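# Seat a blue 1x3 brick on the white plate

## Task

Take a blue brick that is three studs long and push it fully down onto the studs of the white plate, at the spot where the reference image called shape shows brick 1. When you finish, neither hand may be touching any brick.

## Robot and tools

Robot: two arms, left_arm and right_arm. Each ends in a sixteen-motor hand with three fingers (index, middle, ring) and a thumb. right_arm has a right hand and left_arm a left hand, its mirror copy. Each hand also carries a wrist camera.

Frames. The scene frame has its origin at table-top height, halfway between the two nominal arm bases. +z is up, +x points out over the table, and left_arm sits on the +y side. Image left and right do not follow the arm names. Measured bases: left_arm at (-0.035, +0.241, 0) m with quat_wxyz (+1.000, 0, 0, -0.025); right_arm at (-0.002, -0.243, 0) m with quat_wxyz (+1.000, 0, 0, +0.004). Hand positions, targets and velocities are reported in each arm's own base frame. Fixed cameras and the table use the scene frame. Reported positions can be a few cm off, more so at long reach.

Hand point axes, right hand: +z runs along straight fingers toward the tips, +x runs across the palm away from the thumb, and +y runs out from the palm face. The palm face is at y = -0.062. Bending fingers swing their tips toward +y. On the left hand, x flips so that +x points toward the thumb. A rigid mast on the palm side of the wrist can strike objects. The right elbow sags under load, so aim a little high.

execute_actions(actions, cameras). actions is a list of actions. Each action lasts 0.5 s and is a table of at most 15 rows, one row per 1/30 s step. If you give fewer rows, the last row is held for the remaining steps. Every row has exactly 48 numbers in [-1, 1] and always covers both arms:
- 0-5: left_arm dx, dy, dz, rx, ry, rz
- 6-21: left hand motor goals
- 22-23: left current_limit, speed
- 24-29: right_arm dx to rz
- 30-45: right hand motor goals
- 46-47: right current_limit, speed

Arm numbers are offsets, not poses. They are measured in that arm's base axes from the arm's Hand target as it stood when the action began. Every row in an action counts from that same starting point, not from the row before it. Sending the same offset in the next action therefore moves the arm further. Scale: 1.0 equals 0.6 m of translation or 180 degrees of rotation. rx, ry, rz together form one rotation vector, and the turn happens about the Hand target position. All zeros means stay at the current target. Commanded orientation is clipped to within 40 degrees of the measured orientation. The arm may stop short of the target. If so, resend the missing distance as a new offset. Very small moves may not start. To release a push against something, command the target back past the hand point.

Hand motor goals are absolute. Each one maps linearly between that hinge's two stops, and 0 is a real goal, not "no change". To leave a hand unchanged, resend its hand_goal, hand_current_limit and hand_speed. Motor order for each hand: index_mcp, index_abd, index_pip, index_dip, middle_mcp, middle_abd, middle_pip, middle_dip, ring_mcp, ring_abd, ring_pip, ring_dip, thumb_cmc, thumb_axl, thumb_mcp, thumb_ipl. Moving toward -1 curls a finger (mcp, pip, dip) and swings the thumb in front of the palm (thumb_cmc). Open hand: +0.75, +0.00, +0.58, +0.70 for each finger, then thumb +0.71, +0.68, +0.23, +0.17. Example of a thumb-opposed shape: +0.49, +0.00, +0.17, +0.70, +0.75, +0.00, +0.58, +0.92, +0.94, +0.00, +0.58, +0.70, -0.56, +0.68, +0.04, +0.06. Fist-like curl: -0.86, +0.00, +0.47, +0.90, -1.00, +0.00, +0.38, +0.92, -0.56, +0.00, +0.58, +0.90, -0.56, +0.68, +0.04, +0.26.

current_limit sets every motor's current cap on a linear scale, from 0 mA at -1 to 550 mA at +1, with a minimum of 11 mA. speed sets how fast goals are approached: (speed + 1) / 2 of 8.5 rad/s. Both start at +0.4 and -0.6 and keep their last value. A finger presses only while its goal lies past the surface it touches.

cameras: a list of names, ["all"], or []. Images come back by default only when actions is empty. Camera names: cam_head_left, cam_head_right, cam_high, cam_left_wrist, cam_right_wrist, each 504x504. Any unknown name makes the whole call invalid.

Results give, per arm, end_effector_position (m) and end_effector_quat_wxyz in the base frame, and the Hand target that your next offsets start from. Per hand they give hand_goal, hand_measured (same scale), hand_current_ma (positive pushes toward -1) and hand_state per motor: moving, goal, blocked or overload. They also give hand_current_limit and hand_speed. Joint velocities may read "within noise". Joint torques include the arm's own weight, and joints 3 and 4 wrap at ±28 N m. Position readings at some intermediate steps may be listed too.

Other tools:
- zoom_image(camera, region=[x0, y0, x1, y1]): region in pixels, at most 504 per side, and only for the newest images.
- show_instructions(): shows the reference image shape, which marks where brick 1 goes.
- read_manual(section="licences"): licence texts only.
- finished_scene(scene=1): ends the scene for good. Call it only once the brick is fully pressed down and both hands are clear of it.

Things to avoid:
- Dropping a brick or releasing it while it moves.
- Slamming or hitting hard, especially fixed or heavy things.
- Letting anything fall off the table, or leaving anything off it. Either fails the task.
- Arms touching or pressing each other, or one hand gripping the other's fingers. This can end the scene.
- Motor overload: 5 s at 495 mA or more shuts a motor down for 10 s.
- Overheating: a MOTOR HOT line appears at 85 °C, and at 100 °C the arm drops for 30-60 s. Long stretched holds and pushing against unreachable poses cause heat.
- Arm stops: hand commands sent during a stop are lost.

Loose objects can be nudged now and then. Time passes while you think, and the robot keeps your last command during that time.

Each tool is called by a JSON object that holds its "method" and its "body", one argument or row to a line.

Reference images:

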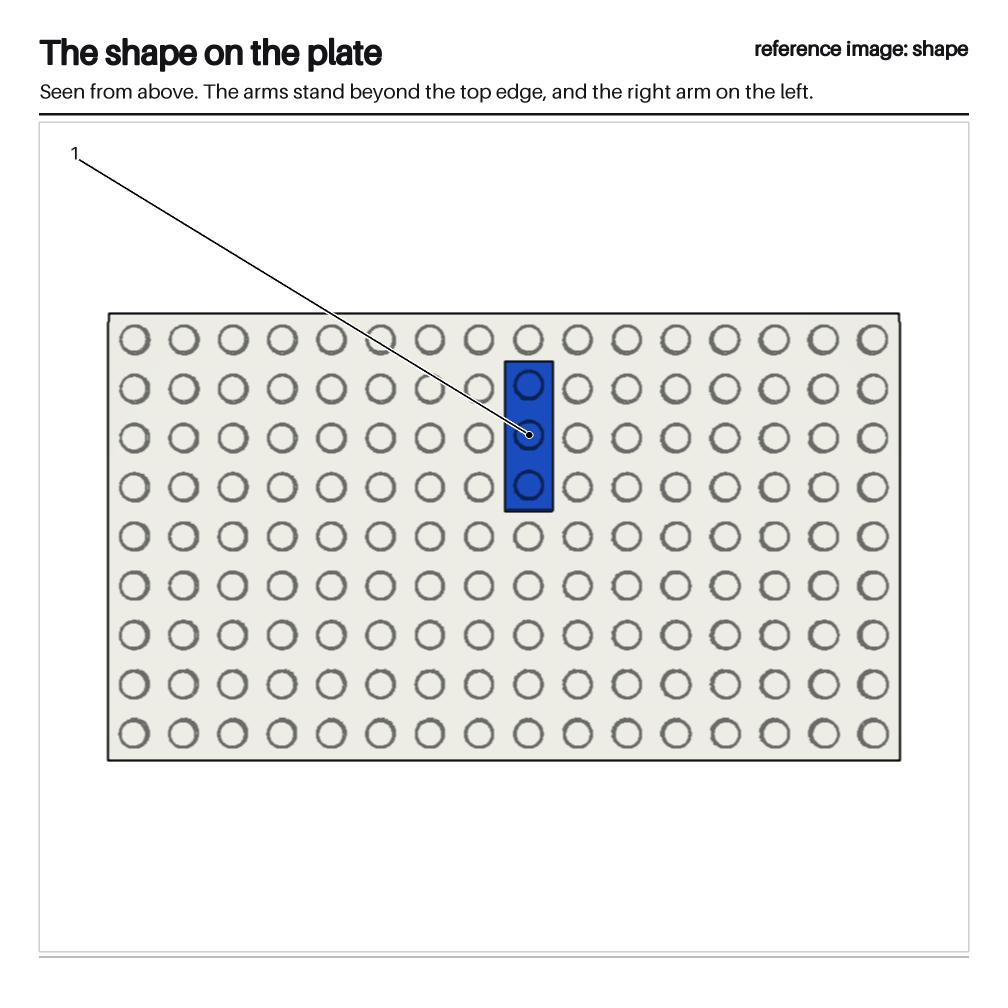

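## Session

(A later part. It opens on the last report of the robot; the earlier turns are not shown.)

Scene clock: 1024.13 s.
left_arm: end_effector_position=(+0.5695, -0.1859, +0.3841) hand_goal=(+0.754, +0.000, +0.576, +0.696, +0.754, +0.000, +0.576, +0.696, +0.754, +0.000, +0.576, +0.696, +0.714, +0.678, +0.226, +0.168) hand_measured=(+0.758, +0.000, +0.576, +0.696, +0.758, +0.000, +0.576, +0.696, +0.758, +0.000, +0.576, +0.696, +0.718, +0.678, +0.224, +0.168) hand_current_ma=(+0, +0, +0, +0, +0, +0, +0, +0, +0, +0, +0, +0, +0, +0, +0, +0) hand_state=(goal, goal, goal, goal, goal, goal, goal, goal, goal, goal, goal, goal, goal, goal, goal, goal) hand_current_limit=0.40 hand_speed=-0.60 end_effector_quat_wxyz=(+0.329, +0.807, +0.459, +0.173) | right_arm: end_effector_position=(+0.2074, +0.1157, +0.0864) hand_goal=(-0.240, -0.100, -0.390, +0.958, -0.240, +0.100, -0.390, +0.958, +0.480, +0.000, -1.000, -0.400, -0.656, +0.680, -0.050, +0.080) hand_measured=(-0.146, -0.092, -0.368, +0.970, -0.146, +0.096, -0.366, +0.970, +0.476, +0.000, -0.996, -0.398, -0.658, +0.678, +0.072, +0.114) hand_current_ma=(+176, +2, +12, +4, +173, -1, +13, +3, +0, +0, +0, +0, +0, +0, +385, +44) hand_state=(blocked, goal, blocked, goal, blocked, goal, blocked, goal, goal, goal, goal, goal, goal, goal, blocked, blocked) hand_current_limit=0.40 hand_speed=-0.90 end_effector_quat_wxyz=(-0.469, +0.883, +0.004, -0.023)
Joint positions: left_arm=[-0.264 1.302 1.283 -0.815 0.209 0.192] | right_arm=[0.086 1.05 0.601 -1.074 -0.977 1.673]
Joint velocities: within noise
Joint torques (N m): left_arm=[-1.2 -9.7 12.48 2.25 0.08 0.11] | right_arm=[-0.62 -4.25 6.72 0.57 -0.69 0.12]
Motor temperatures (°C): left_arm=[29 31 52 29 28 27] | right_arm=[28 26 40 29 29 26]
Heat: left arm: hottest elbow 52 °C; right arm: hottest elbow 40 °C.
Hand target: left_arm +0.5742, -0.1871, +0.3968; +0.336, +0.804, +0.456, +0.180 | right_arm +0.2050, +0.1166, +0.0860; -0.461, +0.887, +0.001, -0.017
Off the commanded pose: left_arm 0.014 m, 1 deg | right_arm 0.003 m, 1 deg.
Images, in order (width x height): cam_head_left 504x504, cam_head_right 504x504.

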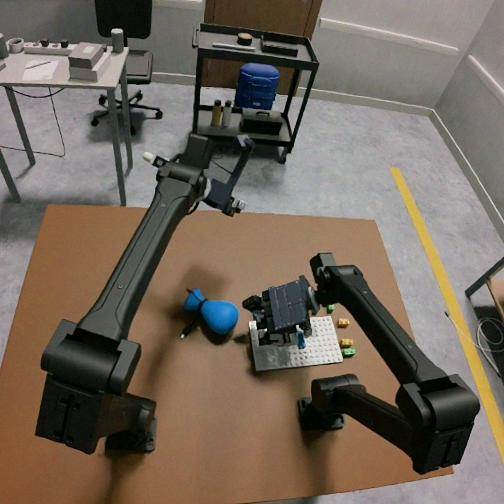

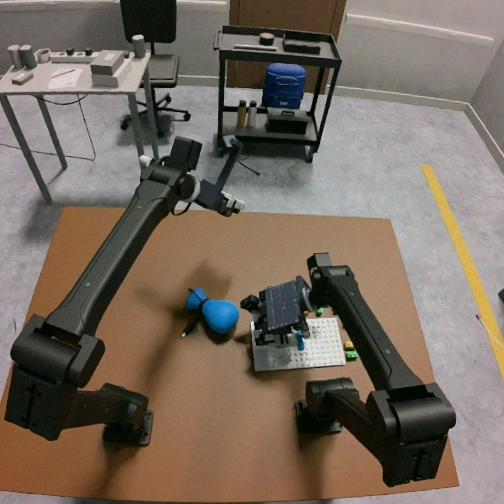

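{"method": "execute_actions", "body": {
  "actions": [
    [[0,0,0,0,0,0,0.754,0,0.576,0.696,0.754,0,0.576,0.696,0.754,0,0.576,0.696,0.714,0.678,0.226,0.168,0.4,-0.6,-0.005,0.001,-0.015,-0.01,0,0,-0.24,-0.1,-0.39,0.957,-0.24,0.1,-0.39,0.957,0.48,0,-1,-0.4,-0.657,0.68,-0.05,0.08,0.4,-0.9],[0,0,0,0,0,0,0.754,0,0.576,0.696,0.754,0,0.576,0.696,0.754,0,0.576,0.696,0.714,0.678,0.226,0.168,0.4,-0.6,-0.01,0.003,-0.03,-0.02,0,0,-0.24,-0.1,-0.39,0.957,-0.24,0.1,-0.39,0.957,0.48,0,-1,-0.4,-0.657,0.68,-0.05,0.08,0.4,-0.9],[0,0,0,0,0,0,0.754,0,0.576,0.696,0.754,0,0.576,0.696,0.754,0,0.576,0.696,0.714,0.678,0.226,0.168,0.4,-0.6,-0.016,0.004,-0.05,-0.03,0,0,-0.24,-0.1,-0.39,0.957,-0.24,0.1,-0.39,0.957,0.48,0,-1,-0.4,-0.657,0.68,-0.05,0.08,0.4,-0.9],[0,0,0,0,0,0,0.754,0,0.576,0.696,0.754,0,0.576,0.696,0.754,0,0.576,0.696,0.714,0.678,0.226,0.168,0.4,-0.6,-0.0217,0.0048,-0.0667,-0.039,0,0,-0.24,-0.1,-0.39,0.957,-0.24,0.1,-0.39,0.957,0.48,0,-1,-0.4,-0.657,0.68,-0.05,0.08,0.4,-0.9]]
  ],
  "cameras": ["cam_right_wrist","cam_head_left","cam_head_right"]
}}

{"method": "zoom_image", "body": {
  "camera": "cam_right_wrist",
  "region": [384, 0, 504, 120]
}}

{"method": "zoom_image", "body": {
  "camera": "cam_head_left",
  "region": [270, 320, 320, 370]
}}

{"method": "zoom_image", "body": {
  "camera": "cam_head_right",
  "region": [270, 320, 320, 370]
}}

Scene clock: 1030.33 s.
left_arm: end_effector_position=(+0.5695, -0.1859, +0.3841) hand_goal=(+0.754, +0.000, +0.576, +0.696, +0.754, +0.000, +0.576, +0.696, +0.754, +0.000, +0.576, +0.696, +0.714, +0.678, +0.226, +0.168) hand_measured=(+0.758, +0.000, +0.576, +0.696, +0.758, +0.000, +0.576, +0.696, +0.758, +0.000, +0.576, +0.696, +0.718, +0.678, +0.224, +0.168) hand_current_ma=(+0, +0, +0, +0, +0, +0, +0, +0, +0, +0, +0, +0, +0, +0, +0, +0) hand_state=(goal, goal, goal, goal, goal, goal, goal, goal, goal, goal, goal, goal, goal, goal, goal, goal) hand_current_limit=0.40 hand_speed=-0.60 end_effector_quat_wxyz=(+0.329, +0.807, +0.459, +0.173) | right_arm: end_effector_position=(+0.1929, +0.1183, +0.0463) hand_goal=(-0.240, -0.100, -0.390, +0.958, -0.240, +0.100, -0.390, +0.958, +0.480, +0.000, -1.000, -0.400, -0.656, +0.680, -0.050, +0.080) hand_measured=(-0.146, -0.092, -0.366, +0.970, -0.146, +0.096, -0.366, +0.970, +0.478, +0.000, -0.996, -0.398, -0.658, +0.678, +0.072, +0.114) hand_current_ma=(+176, +2, +12, +4, +173, -1, +13, +3, +0, +0, +0, +0, +0, +0, +385, +44) hand_state=(blocked, goal, blocked, goal, blocked, goal, blocked, goal, goal, goal, goal, goal, goal, goal, blocked, blocked) hand_current_limit=0.40 hand_speed=-0.90 end_effector_quat_wxyz=(-0.407, +0.913, +0.000, -0.021)
Joint positions: left_arm=[-0.264 1.302 1.283 -0.815 0.209 0.192] | right_arm=[0.206 1.035 0.504 -0.871 -0.827 1.851]
Joint torques (N m): left_arm=[-1.2 -9.82 12.48 2.26 0.08 0.11] | right_arm=[-0.44 -3.72 6.65 0.87 -0.5 0.14]
Heat: left arm: hottest elbow 52 °C; right arm: hottest elbow 40 °C.
Hand target: left_arm +0.5742, -0.1871, +0.3968; +0.336, +0.804, +0.456, +0.180 | right_arm +0.1921, +0.1194, +0.0460; -0.406, +0.914, +0.000, -0.017
Off the commanded pose: left_arm 0.014 m, 1 deg | right_arm 0.001 m, 1 deg.
Step readings (end_effector_position of left_arm | right_arm):
0: (+0.5695, -0.1859, +0.3841) | (+0.2074, +0.1157, +0.0864)
1: (+0.5695, -0.1859, +0.3841) | (+0.2075, +0.1155, +0.0862)
2: (+0.5695, -0.1859, +0.3841) | (+0.2079, +0.1146, +0.0849)
4: (+0.5695, -0.1859, +0.3841) | (+0.2088, +0.1122, +0.0780)
8: (+0.5695, -0.1859, +0.3841) | (+0.1993, +0.1132, +0.0578)
15: (+0.5695, -0.1859, +0.3841) | (+0.1925, +0.1173, +0.0461)
Images, in order (width x height): cam_head_left 504x504, cam_head_right 504x504, cam_right_wrist 504x504.

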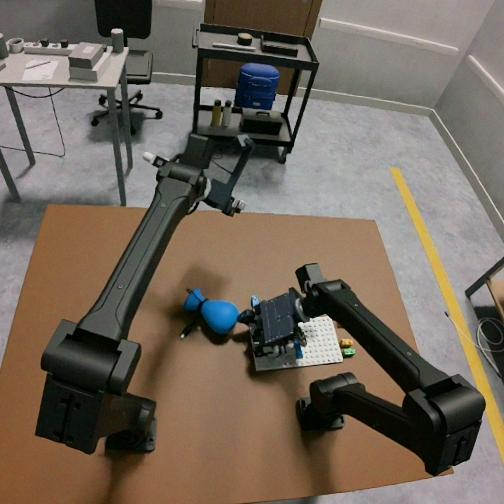

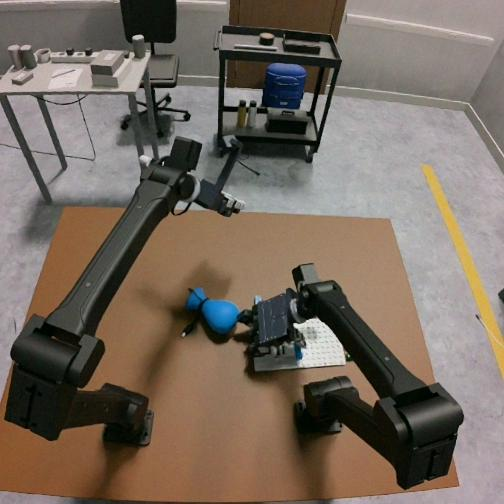

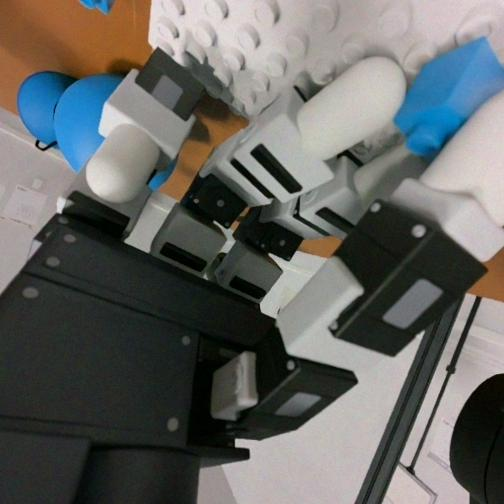

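Scaled by 4.200 from the camera's 504x504 image, which has a finer 720x720 frame.

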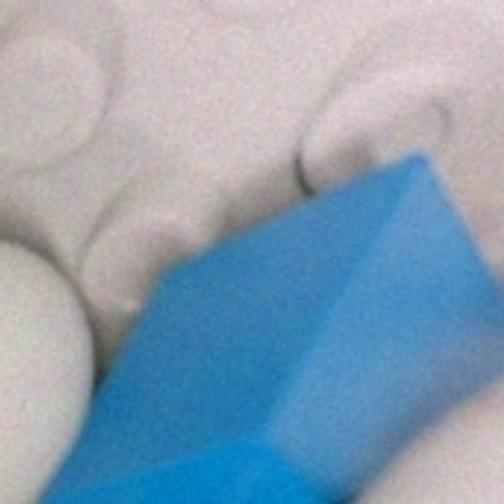

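Scaled by 10.080 from the camera's 504x504 image, which has a finer 720x720 frame.

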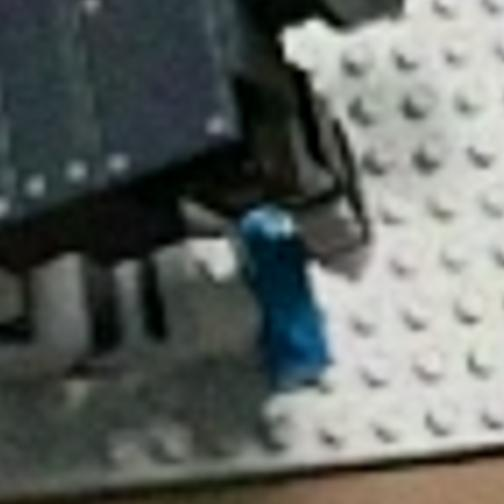

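Scaled by 10.080 from the camera's 504x504 image, which has a finer 720x720 frame.

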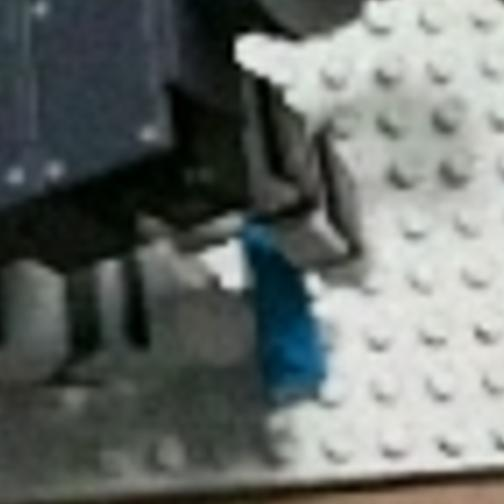

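{"method": "zoom_image", "body": {
  "camera": "cam_head_left",
  "region": [288, 336, 312, 366]
}}

{"method": "zoom_image", "body": {
  "camera": "cam_head_right",
  "region": [288, 336, 312, 366]
}}

{"method": "zoom_image", "body": {
  "camera": "cam_right_wrist",
  "region": [254, 0, 504, 180]
}}

Scaled by 16.800 from the camera's 504x504 image, which has a finer 720x720 frame.

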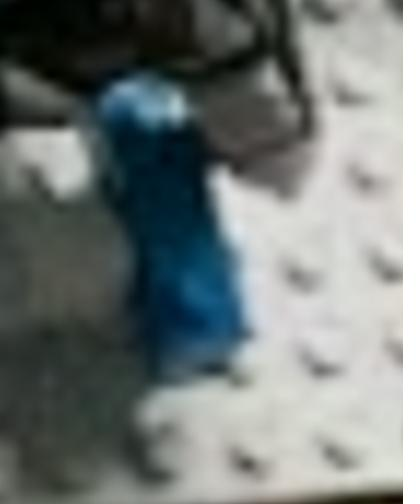

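Scaled by 16.800 from the camera's 504x504 image, which has a finer 720x720 frame.

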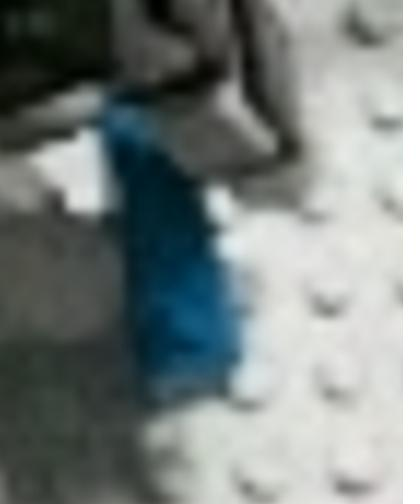

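Scaled by 2.016 from the camera's 504x504 image, which has a finer 720x720 frame.

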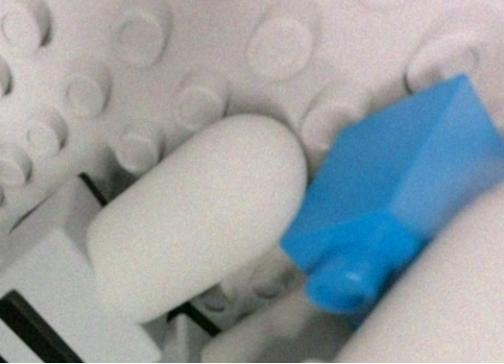

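{"method": "execute_actions", "body": {
  "actions": [
    [[0,0,0,0,0,0,0.754,0,0.576,0.696,0.754,0,0.576,0.696,0.754,0,0.576,0.696,0.714,0.678,0.226,0.168,0.4,-0.6,-0.001,0,-0.006,0,0,0,-0.24,-0.1,-0.39,0.957,-0.24,0.1,-0.39,0.957,0.48,0,-1,-0.4,-0.657,0.68,-0.05,0.08,0.4,-0.9],[0,0,0,0,0,0,0.754,0,0.576,0.696,0.754,0,0.576,0.696,0.754,0,0.576,0.696,0.714,0.678,0.226,0.168,0.4,-0.6,-0.003,0,-0.012,0,0,0,-0.24,-0.1,-0.39,0.957,-0.24,0.1,-0.39,0.957,0.48,0,-1,-0.4,-0.657,0.68,-0.05,0.08,0.4,-0.9],[0,0,0,0,0,0,0.754,0,0.576,0.696,0.754,0,0.576,0.696,0.754,0,0.576,0.696,0.714,0.678,0.226,0.168,0.4,-0.6,-0.004,0,-0.0175,0,0,0,-0.24,-0.1,-0.39,0.957,-0.24,0.1,-0.39,0.957,0.48,0,-1,-0.4,-0.657,0.68,-0.05,0.08,0.4,-0.9]]
  ],
  "cameras": ["cam_right_wrist","cam_head_left","cam_head_right"]
}}

{"method": "zoom_image", "body": {
  "camera": "cam_right_wrist",
  "region": [384, 0, 504, 120]
}}

{"method": "zoom_image", "body": {
  "camera": "cam_right_wrist",
  "region": [254, 0, 504, 180]
}}

{"method": "zoom_image", "body": {
  "camera": "cam_head_left",
  "region": [270, 320, 320, 370]
}}

Scene clock: 1070.77 s.
left_arm: end_effector_position=(+0.5695, -0.1859, +0.3841) hand_goal=(+0.754, +0.000, +0.576, +0.696, +0.754, +0.000, +0.576, +0.696, +0.754, +0.000, +0.576, +0.696, +0.714, +0.678, +0.226, +0.168) hand_measured=(+0.758, +0.000, +0.576, +0.696, +0.758, +0.000, +0.576, +0.696, +0.758, +0.000, +0.576, +0.696, +0.718, +0.678, +0.224, +0.168) hand_current_ma=(+0, +0, +0, +0, +0, +0, +0, +0, +0, +0, +0, +0, +0, +0, +0, +0) hand_state=(goal, goal, goal, goal, goal, goal, goal, goal, goal, goal, goal, goal, goal, goal, goal, goal) hand_current_limit=0.40 hand_speed=-0.60 end_effector_quat_wxyz=(+0.329, +0.807, +0.459, +0.173) | right_arm: end_effector_position=(+0.1915, +0.1180, +0.0380) hand_goal=(-0.240, -0.100, -0.390, +0.958, -0.240, +0.100, -0.390, +0.958, +0.480, +0.000, -1.000, -0.400, -0.656, +0.680, -0.050, +0.080) hand_measured=(-0.146, -0.092, -0.366, +0.970, -0.146, +0.096, -0.366, +0.970, +0.478, +0.000, -0.996, -0.398, -0.658, +0.678, +0.072, +0.114) hand_current_ma=(+176, +2, +12, +4, +173, -1, +13, +3, +0, +0, +0, +0, +0, +0, +385, +44) hand_state=(blocked, goal, blocked, goal, blocked, goal, blocked, goal, goal, goal, goal, goal, goal, goal, blocked, blocked) hand_current_limit=0.40 hand_speed=-0.90 end_effector_quat_wxyz=(-0.407, +0.913, +0.001, -0.015)
Joint positions: left_arm=[-0.264 1.302 1.283 -0.815 0.209 0.192] | right_arm=[0.208 1.035 0.479 -0.829 -0.824 1.858]
Joint torques (N m): left_arm=[-1.14 -9.82 12.46 2.25 0.08 0.11] | right_arm=[-0.56 -2.61 6.53 0.98 -0.54 0.13]
Heat: left arm: hottest elbow 53 °C; right arm: hottest elbow 38 °C.
Hand target: left_arm +0.5742, -0.1871, +0.3968; +0.336, +0.804, +0.456, +0.180 | right_arm +0.1897, +0.1194, +0.0355; -0.406, +0.914, +0.000, -0.017
Off the commanded pose: left_arm 0.014 m, 1 deg | right_arm 0.003 m, 0 deg.
Step readings (end_effector_position of left_arm | right_arm):
0: (+0.5695, -0.1859, +0.3841) | (+0.1929, +0.1183, +0.0463)
1: (+0.5695, -0.1859, +0.3841) | (+0.1930, +0.1184, +0.0463)
2: (+0.5695, -0.1859, +0.3841) | (+0.1929, +0.1184, +0.0461)
4: (+0.5695, -0.1859, +0.3841) | (+0.1938, +0.1186, +0.0448)
8: (+0.5695, -0.1859, +0.3841) | (+0.1923, +0.1181, +0.0400)
15: (+0.5695, -0.1859, +0.3841) | (+0.1915, +0.1179, +0.0380)
Images, in order (width x height): cam_head_left 504x504, cam_head_right 504x504, cam_right_wrist 504x504.

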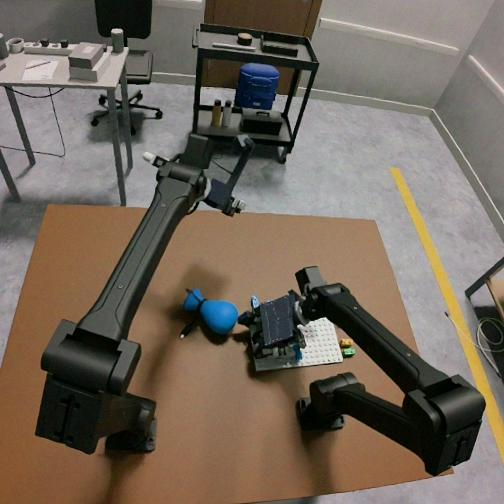

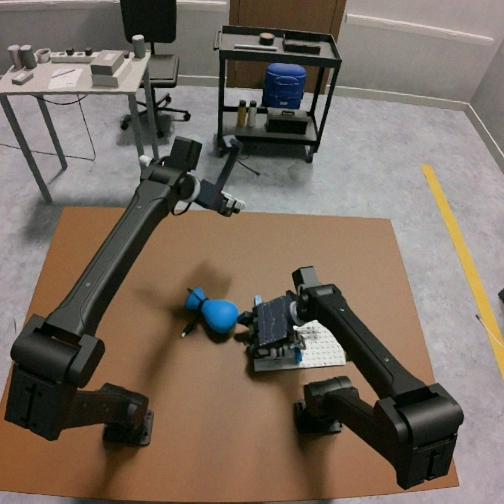

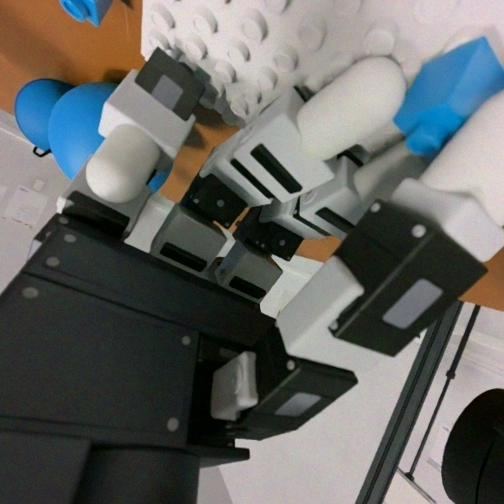

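Scaled by 4.200 from the camera's 504x504 image, which has a finer 720x720 frame.

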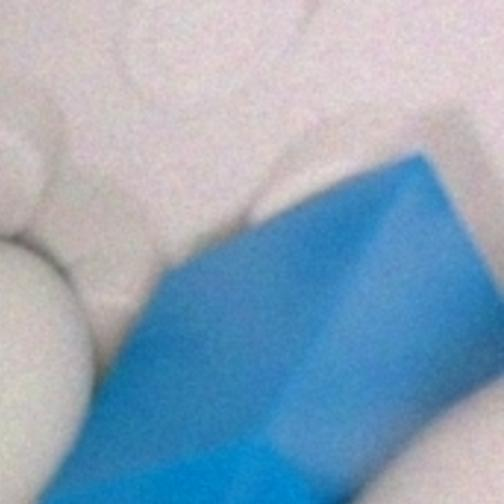

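Scaled by 2.016 from the camera's 504x504 image, which has a finer 720x720 frame.

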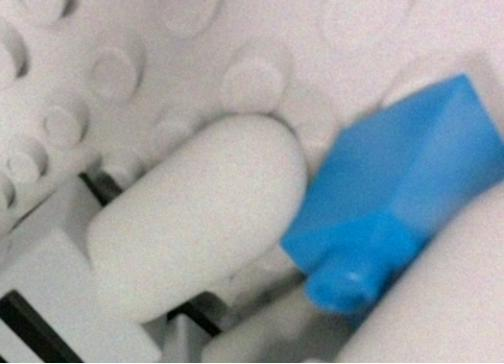

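Scaled by 10.080 from the camera's 504x504 image, which has a finer 720x720 frame.

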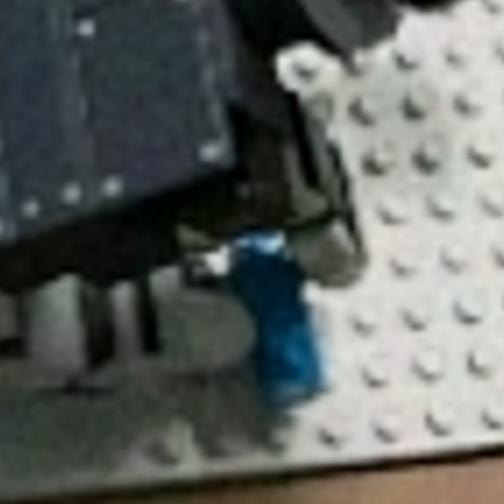

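{"method": "zoom_image", "body": {
  "camera": "cam_right_wrist",
  "region": [134, 0, 304, 130]
}}

{"method": "zoom_image", "body": {
  "camera": "cam_right_wrist",
  "region": [234, 0, 504, 130]
}}

{"method": "zoom_image", "body": {
  "camera": "cam_head_left",
  "region": [288, 340, 310, 366]
}}

Scaled by 2.965 from the camera's 504x504 image, which has a finer 720x720 frame.

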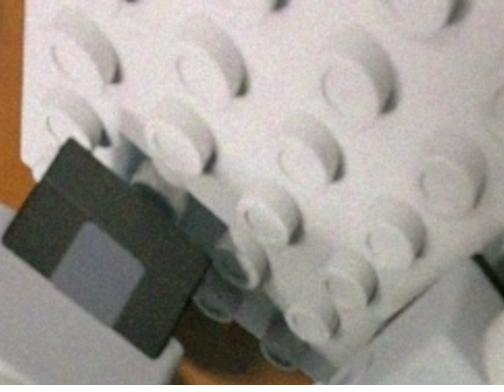

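Scaled by 1.867 from the camera's 504x504 image, which has a finer 720x720 frame.

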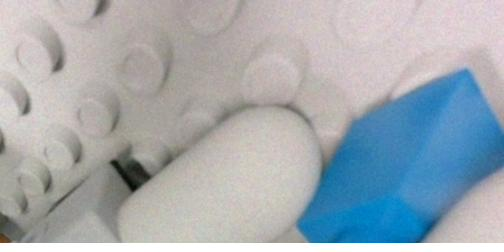

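Scaled by 19.385 from the camera's 504x504 image, which has a finer 720x720 frame.

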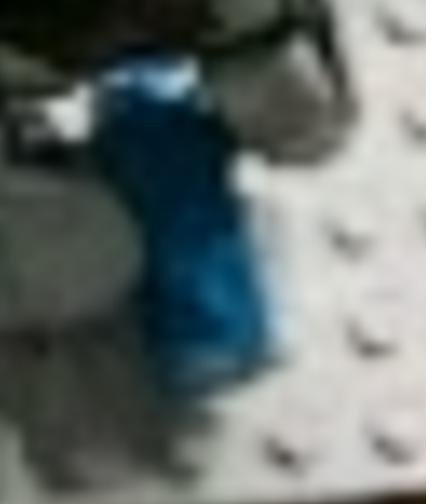

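{"method": "zoom_image", "body": {
  "camera": "cam_right_wrist",
  "region": [324, 0, 424, 100]
}}

{"method": "zoom_image", "body": {
  "camera": "cam_right_wrist",
  "region": [404, 0, 504, 100]
}}

{"method": "zoom_image", "body": {
  "camera": "cam_right_wrist",
  "region": [224, 0, 344, 120]
}}

Scaled by 5.040 from the camera's 504x504 image, which has a finer 720x720 frame.

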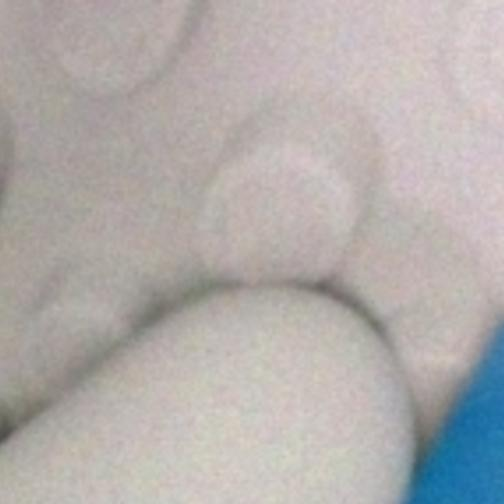

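Scaled by 5.040 from the camera's 504x504 image, which has a finer 720x720 frame.

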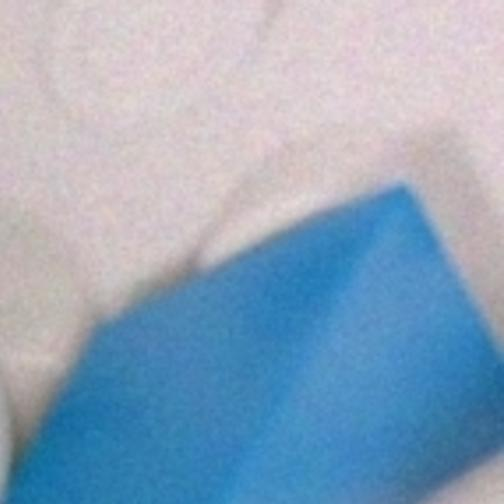

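Scaled by 4.200 from the camera's 504x504 image, which has a finer 720x720 frame.

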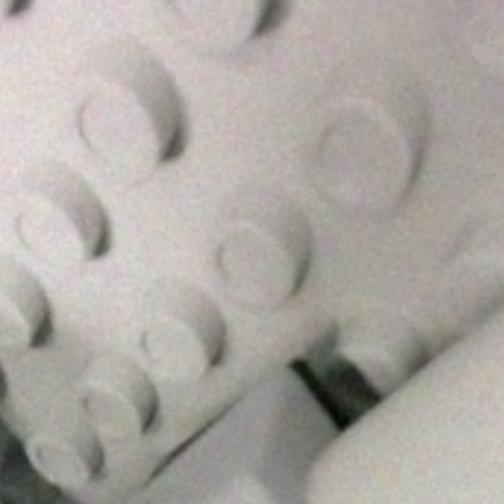

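{"method": "execute_actions", "body": {
  "actions": [
    [[0,0,0,0,0,0,0.754,0,0.576,0.696,0.754,0,0.576,0.696,0.754,0,0.576,0.696,0.714,0.678,0.226,0.168,0.4,-0.6,0.007,0,0.003,0,0,0,-0.24,-0.1,-0.39,0.957,-0.24,0.1,-0.39,0.957,0.48,0,-1,-0.4,-0.657,0.68,-0.05,0.08,0.4,-0.9],[0,0,0,0,0,0,0.754,0,0.576,0.696,0.754,0,0.576,0.696,0.754,0,0.576,0.696,0.714,0.678,0.226,0.168,0.4,-0.6,0.0145,-0.001,0.003,0,0,0,-0.24,-0.1,-0.39,0.957,-0.24,0.1,-0.39,0.957,0.48,0,-1,-0.4,-0.657,0.68,-0.05,0.08,0.4,-0.9]]
  ],
  "cameras": ["cam_right_wrist","cam_head_left"]
}}

{"method": "zoom_image", "body": {
  "camera": "cam_right_wrist",
  "region": [404, 0, 504, 100]
}}

{"method": "zoom_image", "body": {
  "camera": "cam_right_wrist",
  "region": [324, 0, 504, 130]
}}

{"method": "zoom_image", "body": {
  "camera": "cam_head_left",
  "region": [270, 320, 320, 370]
}}

Scene clock: 1140.63 s.
left_arm: end_effector_position=(+0.5695, -0.1859, +0.3841) hand_goal=(+0.754, +0.000, +0.576, +0.696, +0.754, +0.000, +0.576, +0.696, +0.754, +0.000, +0.576, +0.696, +0.714, +0.678, +0.226, +0.168) hand_measured=(+0.758, +0.000, +0.576, +0.696, +0.758, +0.000, +0.576, +0.696, +0.758, +0.000, +0.576, +0.696, +0.718, +0.678, +0.224, +0.168) hand_current_ma=(+0, +0, +0, +0, +0, +0, +0, +0, +0, +0, +0, +0, +0, +0, +0, +0) hand_state=(goal, goal, goal, goal, goal, goal, goal, goal, goal, goal, goal, goal, goal, goal, goal, goal) hand_current_limit=0.40 hand_speed=-0.60 end_effector_quat_wxyz=(+0.329, +0.807, +0.459, +0.173) | right_arm: end_effector_position=(+0.1900, +0.1177, +0.0351) hand_goal=(-0.240, -0.100, -0.390, +0.958, -0.240, +0.100, -0.390, +0.958, +0.480, +0.000, -1.000, -0.400, -0.656, +0.680, -0.050, +0.080) hand_measured=(-0.148, -0.092, -0.366, +0.970, -0.152, +0.096, -0.366, +0.970, +0.478, +0.000, -0.996, -0.398, -0.656, +0.678, +0.072, +0.120) hand_current_ma=(+172, +2, +12, +4, +153, -1, +13, +3, +0, +0, +0, +0, +0, +0, +385, +55) hand_state=(blocked, goal, blocked, goal, blocked, goal, blocked, goal, goal, goal, goal, goal, goal, goal, blocked, blocked) hand_current_limit=0.40 hand_speed=-0.90 end_effector_quat_wxyz=(-0.406, +0.914, -0.002, -0.022)
Joint positions: left_arm=[-0.264 1.302 1.283 -0.815 0.209 0.192] | right_arm=[0.208 1.05 0.479 -0.829 -0.824 1.859]
Joint torques (N m): left_arm=[-1.14 -9.88 12.49 2.28 0.07 0.11] | right_arm=[-1.2 -1.85 8.2 0.65 -0.61 -0.01]
Heat: left arm: hottest elbow 53 °C; right arm: hottest elbow 38 °C.
Hand target: left_arm +0.5742, -0.1871, +0.3968; +0.336, +0.804, +0.456, +0.180 | right_arm +0.1984, +0.1188, +0.0373; -0.406, +0.914, +0.000, -0.017
Off the commanded pose: left_arm 0.014 m, 1 deg | right_arm 0.009 m, 1 deg.
Step readings (end_effector_position of left_arm | right_arm):
0: (+0.5695, -0.1859, +0.3841) | (+0.1915, +0.1180, +0.0380)
1: (+0.5695, -0.1859, +0.3841) | (+0.1915, +0.1180, +0.0380)
2: (+0.5695, -0.1859, +0.3841) | (+0.1915, +0.1180, +0.0380)
4: (+0.5695, -0.1859, +0.3841) | (+0.1913, +0.1180, +0.0378)
8: (+0.5695, -0.1859, +0.3841) | (+0.1903, +0.1178, +0.0357)
15: (+0.5695, -0.1859, +0.3841) | (+0.1900, +0.1177, +0.0351)
Images, in order (width x height): cam_head_left 504x504, cam_right_wrist 504x504.

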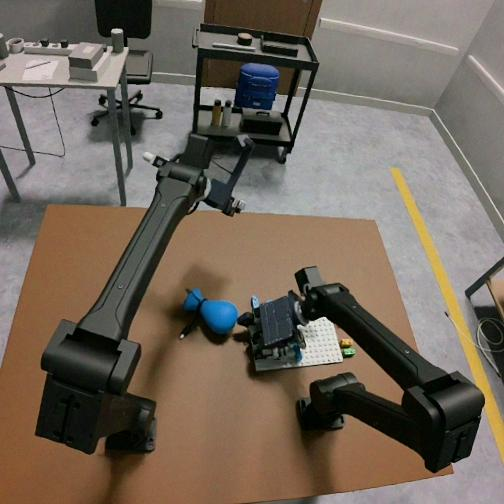

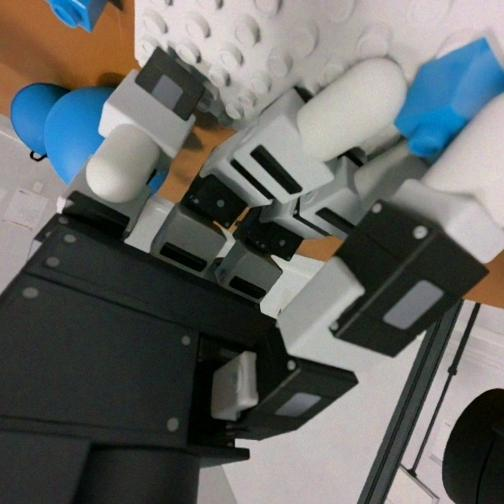

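Scaled by 5.040 from the camera's 504x504 image, which has a finer 720x720 frame.

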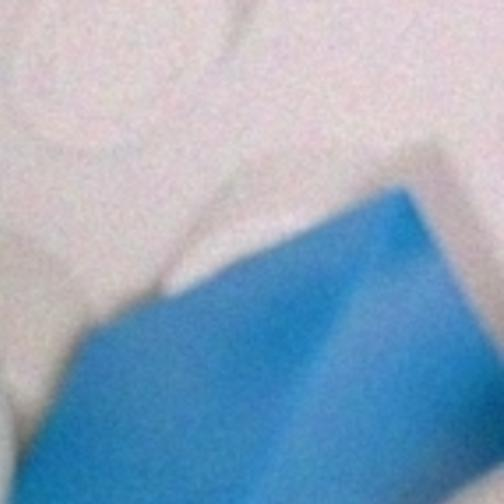

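Scaled by 2.800 from the camera's 504x504 image, which has a finer 720x720 frame.

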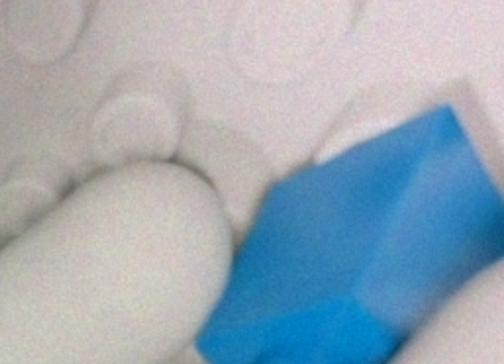

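Scaled by 10.080 from the camera's 504x504 image, which has a finer 720x720 frame.

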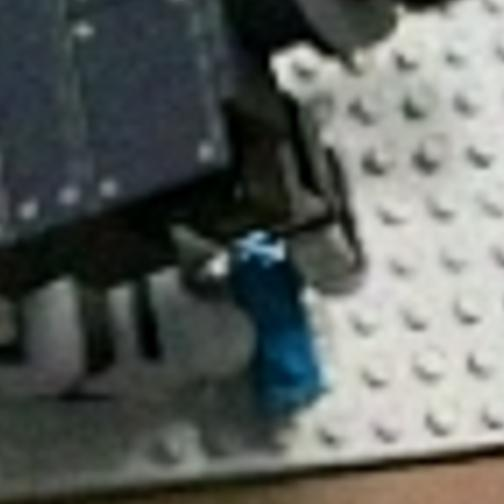

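{"method": "execute_actions", "body": {
  "actions": [
    [[0,0,0,0,0,0,0.754,0,0.576,0.696,0.754,0,0.576,0.696,0.754,0,0.576,0.696,0.714,0.678,0.226,0.168,0.4,-0.6,0.01,0,0.02,0,0,0,-0.24,-0.1,-0.39,0.957,-0.24,0.1,-0.39,0.957,0.48,0,-1,-0.4,-0.657,0.68,-0.05,0.08,0.4,-0.9],[0,0,0,0,0,0,0.754,0,0.576,0.696,0.754,0,0.576,0.696,0.754,0,0.576,0.696,0.714,0.678,0.226,0.168,0.4,-0.6,0.02,0,0.04,0,0,0,-0.24,-0.1,-0.39,0.957,-0.24,0.1,-0.39,0.957,0.48,0,-1,-0.4,-0.657,0.68,-0.05,0.08,0.4,-0.9],[0,0,0,0,0,0,0.754,0,0.576,0.696,0.754,0,0.576,0.696,0.754,0,0.576,0.696,0.714,0.678,0.226,0.168,0.4,-0.6,0.03,0,0.06,0,0,0,-0.24,-0.1,-0.39,0.957,-0.24,0.1,-0.39,0.957,0.48,0,-1,-0.4,-0.657,0.68,-0.05,0.08,0.4,-0.9],[0,0,0,0,0,0,0.754,0,0.576,0.696,0.754,0,0.576,0.696,0.754,0,0.576,0.696,0.714,0.678,0.226,0.168,0.4,-0.6,0.035,0,0.07,0,0,0,-0.24,-0.1,-0.39,0.957,-0.24,0.1,-0.39,0.957,0.48,0,-1,-0.4,-0.657,0.68,-0.05,0.08,0.4,-0.9]]
  ],
  "cameras": ["cam_right_wrist"]
}}

{"method": "zoom_image", "body": {
  "camera": "cam_right_wrist",
  "region": [304, 0, 504, 200]
}}

Scene clock: 1145.27 s.
left_arm: end_effector_position=(+0.5695, -0.1859, +0.3841) hand_goal=(+0.754, +0.000, +0.576, +0.696, +0.754, +0.000, +0.576, +0.696, +0.754, +0.000, +0.576, +0.696, +0.714, +0.678, +0.226, +0.168) hand_measured=(+0.758, +0.000, +0.576, +0.696, +0.758, +0.000, +0.576, +0.696, +0.758, +0.000, +0.576, +0.696, +0.718, +0.678, +0.224, +0.168) hand_current_ma=(+0, +0, +0, +0, +0, +0, +0, +0, +0, +0, +0, +0, +0, +0, +0, +0) hand_state=(goal, goal, goal, goal, goal, goal, goal, goal, goal, goal, goal, goal, goal, goal, goal, goal) hand_current_limit=0.40 hand_speed=-0.60 end_effector_quat_wxyz=(+0.329, +0.807, +0.459, +0.173) | right_arm: end_effector_position=(+0.1978, +0.1171, +0.0631) hand_goal=(-0.240, -0.100, -0.390, +0.958, -0.240, +0.100, -0.390, +0.958, +0.480, +0.000, -1.000, -0.400, -0.656, +0.680, -0.050, +0.080) hand_measured=(-0.148, -0.092, -0.366, +0.970, -0.152, +0.094, -0.366, +0.970, +0.478, +0.000, -0.996, -0.398, -0.656, +0.678, +0.072, +0.120) hand_current_ma=(+172, +2, +13, +4, +153, -1, +14, +4, +0, +0, +0, +0, +0, +0, +385, +55) hand_state=(blocked, goal, blocked, goal, blocked, goal, blocked, goal, goal, goal, goal, goal, goal, goal, blocked, blocked) hand_current_limit=0.40 hand_speed=-0.90 end_effector_quat_wxyz=(-0.402, +0.915, -0.010, -0.037)
Joint positions: left_arm=[-0.264 1.302 1.283 -0.815 0.209 0.192] | right_arm=[0.199 1.051 0.564 -0.955 -0.824 1.848]
Joint torques (N m): left_arm=[-1.14 -9.76 12.49 2.28 0.07 0.11] | right_arm=[-2.02 -2.55 11.22 -0.17 -0.68 -0.1]
Heat: left arm: hottest elbow 53 °C; right arm: hottest elbow 38 °C.
Hand target: left_arm +0.5742, -0.1871, +0.3968; +0.336, +0.804, +0.456, +0.180 | right_arm +0.2193, +0.1188, +0.0792; -0.406, +0.914, +0.000, -0.017
Off the commanded pose: left_arm 0.014 m, 1 deg | right_arm 0.027 m, 3 deg.
Step readings (end_effector_position of left_arm | right_arm):
0: (+0.5695, -0.1859, +0.3841) | (+0.1900, +0.1177, +0.0351)
1: (+0.5695, -0.1859, +0.3841) | (+0.1900, +0.1177, +0.0351)
2: (+0.5695, -0.1859, +0.3841) | (+0.1900, +0.1177, +0.0351)
4: (+0.5695, -0.1859, +0.3841) | (+0.1879, +0.1173, +0.0366)
8: (+0.5695, -0.1859, +0.3841) | (+0.1881, +0.1168, +0.0476)
15: (+0.5695, -0.1859, +0.3841) | (+0.2000, +0.1179, +0.0630)
Images, in order (width x height): cam_right_wrist 504x504.

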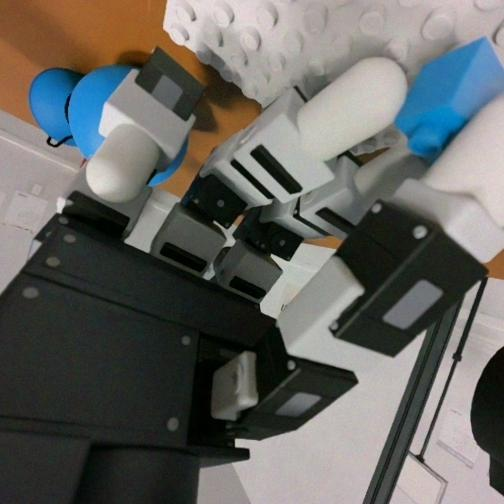

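Scaled by 2.520 from the camera's 504x504 image, which has a finer 720x720 frame.

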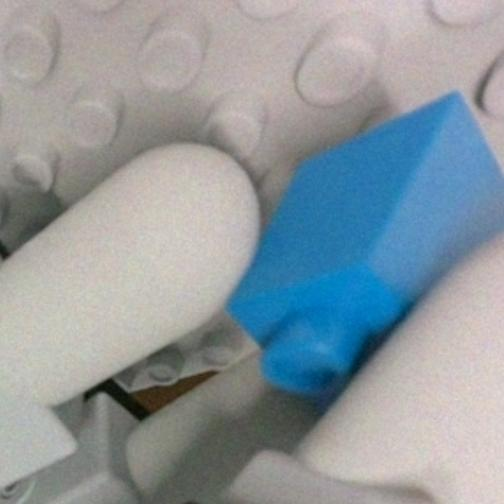

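{"method": "execute_actions", "body": {
  "actions": [
    [[0,0,0,0,0,0,0.754,0,0.576,0.696,0.754,0,0.576,0.696,0.754,0,0.576,0.696,0.714,0.678,0.226,0.168,0.4,-0.6,-0.01,0,-0.015,0,0,0,-0.24,-0.1,-0.39,0.957,-0.24,0.1,-0.39,0.957,0.48,0,-1,-0.4,-0.657,0.68,-0.05,0.08,0.4,-0.9],[0,0,0,0,0,0,0.754,0,0.576,0.696,0.754,0,0.576,0.696,0.754,0,0.576,0.696,0.714,0.678,0.226,0.168,0.4,-0.6,-0.02,0,-0.032,0,0,0,-0.24,-0.1,-0.39,0.957,-0.24,0.1,-0.39,0.957,0.48,0,-1,-0.4,-0.657,0.68,-0.05,0.08,0.4,-0.9],[0,0,0,0,0,0,0.754,0,0.576,0.696,0.754,0,0.576,0.696,0.754,0,0.576,0.696,0.714,0.678,0.226,0.168,0.4,-0.6,-0.03,0,-0.05,0,0,0,-0.24,-0.1,-0.39,0.957,-0.24,0.1,-0.39,0.957,0.48,0,-1,-0.4,-0.657,0.68,-0.05,0.08,0.4,-0.9],[0,0,0,0,0,0,0.754,0,0.576,0.696,0.754,0,0.576,0.696,0.754,0,0.576,0.696,0.714,0.678,0.226,0.168,0.4,-0.6,-0.0385,-0.0005,-0.072,0,0,0,-0.24,-0.1,-0.39,0.957,-0.24,0.1,-0.39,0.957,0.48,0,-1,-0.4,-0.657,0.68,-0.05,0.08,0.4,-0.9]]
  ],
  "cameras": ["cam_right_wrist","cam_head_left","cam_head_right"]
}}

{"method": "zoom_image", "body": {
  "camera": "cam_right_wrist",
  "region": [404, 0, 504, 100]
}}

{"method": "zoom_image", "body": {
  "camera": "cam_right_wrist",
  "region": [304, 0, 504, 130]
}}

{"method": "zoom_image", "body": {
  "camera": "cam_head_left",
  "region": [270, 320, 320, 370]
}}

Scene clock: 1149.37 s.
left_arm: end_effector_position=(+0.5695, -0.1859, +0.3841) hand_goal=(+0.754, +0.000, +0.576, +0.696, +0.754, +0.000, +0.576, +0.696, +0.754, +0.000, +0.576, +0.696, +0.714, +0.678, +0.226, +0.168) hand_measured=(+0.758, +0.000, +0.576, +0.696, +0.758, +0.000, +0.576, +0.696, +0.758, +0.000, +0.576, +0.696, +0.718, +0.678, +0.224, +0.168) hand_current_ma=(+0, +0, +0, +0, +0, +0, +0, +0, +0, +0, +0, +0, +0, +0, +0, +0) hand_state=(goal, goal, goal, goal, goal, goal, goal, goal, goal, goal, goal, goal, goal, goal, goal, goal) hand_current_limit=0.40 hand_speed=-0.60 end_effector_quat_wxyz=(+0.329, +0.807, +0.459, +0.173) | right_arm: end_effector_position=(+0.1973, +0.1170, +0.0393) hand_goal=(-0.240, -0.100, -0.390, +0.958, -0.240, +0.100, -0.390, +0.958, +0.480, +0.000, -1.000, -0.400, -0.656, +0.680, -0.050, +0.080) hand_measured=(-0.148, -0.092, -0.366, +0.970, -0.152, +0.094, -0.366, +0.970, +0.478, +0.000, -0.996, -0.398, -0.656, +0.678, +0.072, +0.120) hand_current_ma=(+172, +2, +13, +4, +153, -1, +14, +4, +0, +0, +0, +0, +0, +0, +385, +55) hand_state=(blocked, goal, blocked, goal, blocked, goal, blocked, goal, goal, goal, goal, goal, goal, goal, blocked, blocked) hand_current_limit=0.40 hand_speed=-0.90 end_effector_quat_wxyz=(-0.407, +0.913, +0.001, -0.014)
Joint positions: left_arm=[-0.264 1.302 1.283 -0.815 0.209 0.192] | right_arm=[0.2 1.051 0.493 -0.833 -0.824 1.848]
Joint torques (N m): left_arm=[-1.2 -9.93 12.51 2.25 0.07 0.11] | right_arm=[-0.67 -2.14 6.68 0.92 -0.62 0.08]
Heat: left arm: hottest elbow 53 °C; right arm: hottest elbow 39 °C.
Hand target: left_arm +0.5742, -0.1871, +0.3968; +0.336, +0.804, +0.456, +0.180 | right_arm +0.1962, +0.1185, +0.0360; -0.406, +0.914, +0.000, -0.017
Off the commanded pose: left_arm 0.014 m, 1 deg | right_arm 0.004 m, 0 deg.
Step readings (end_effector_position of left_arm | right_arm):
0: (+0.5695, -0.1859, +0.3841) | (+0.1978, +0.1170, +0.0630)
1: (+0.5695, -0.1859, +0.3841) | (+0.1978, +0.1170, +0.0630)
2: (+0.5695, -0.1859, +0.3841) | (+0.1978, +0.1170, +0.0630)
4: (+0.5695, -0.1859, +0.3841) | (+0.2000, +0.1174, +0.0628)
8: (+0.5695, -0.1859, +0.3841) | (+0.2039, +0.1182, +0.0531)
15: (+0.5695, -0.1859, +0.3841) | (+0.1949, +0.1164, +0.0394)
Images, in order (width x height): cam_head_left 504x504, cam_head_right 504x504, cam_right_wrist 504x504.

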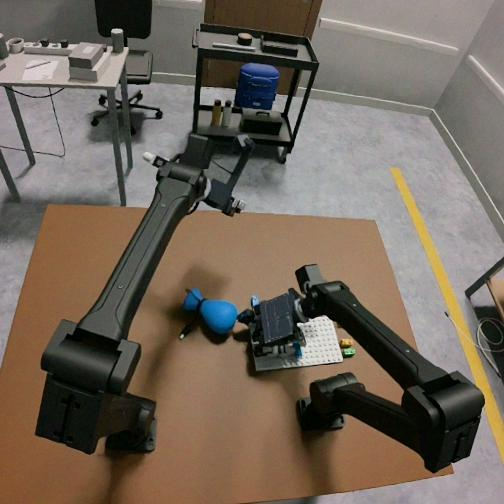

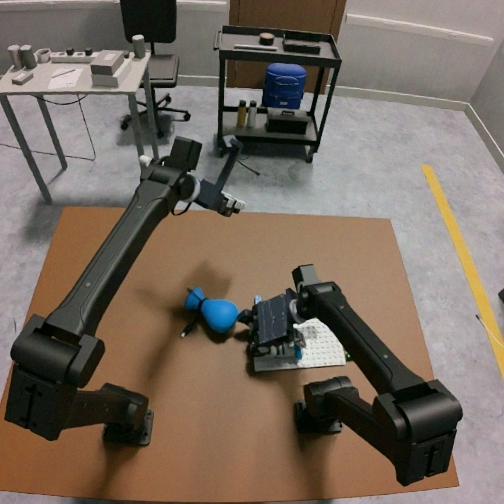

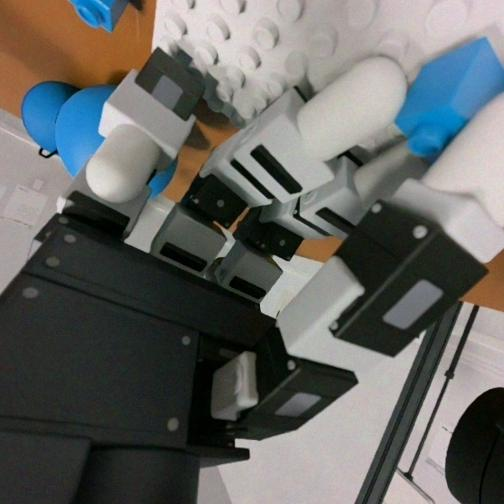

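Scaled by 5.040 from the camera's 504x504 image, which has a finer 720x720 frame.

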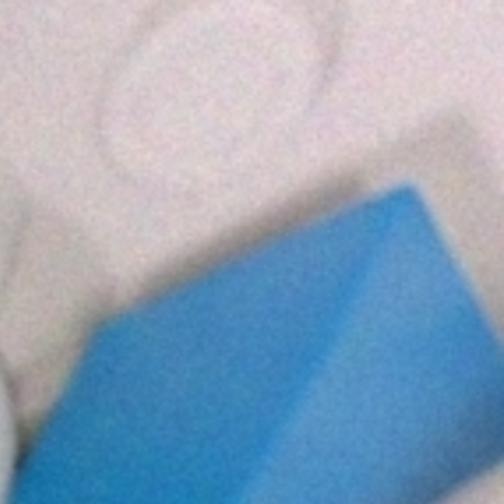

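Scaled by 2.520 from the camera's 504x504 image, which has a finer 720x720 frame.

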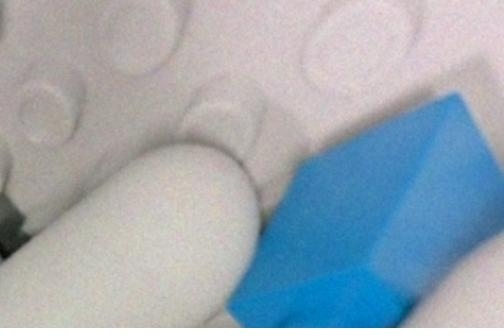

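Scaled by 10.080 from the camera's 504x504 image, which has a finer 720x720 frame.

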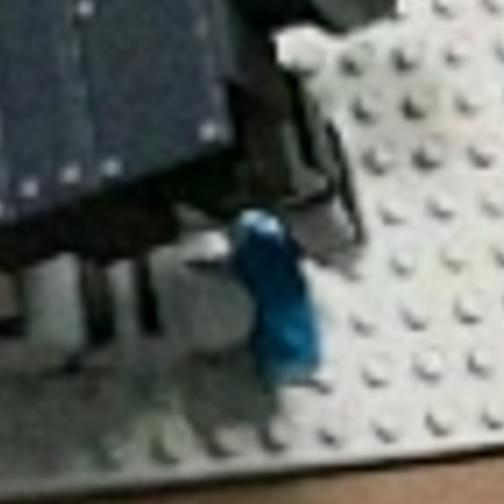

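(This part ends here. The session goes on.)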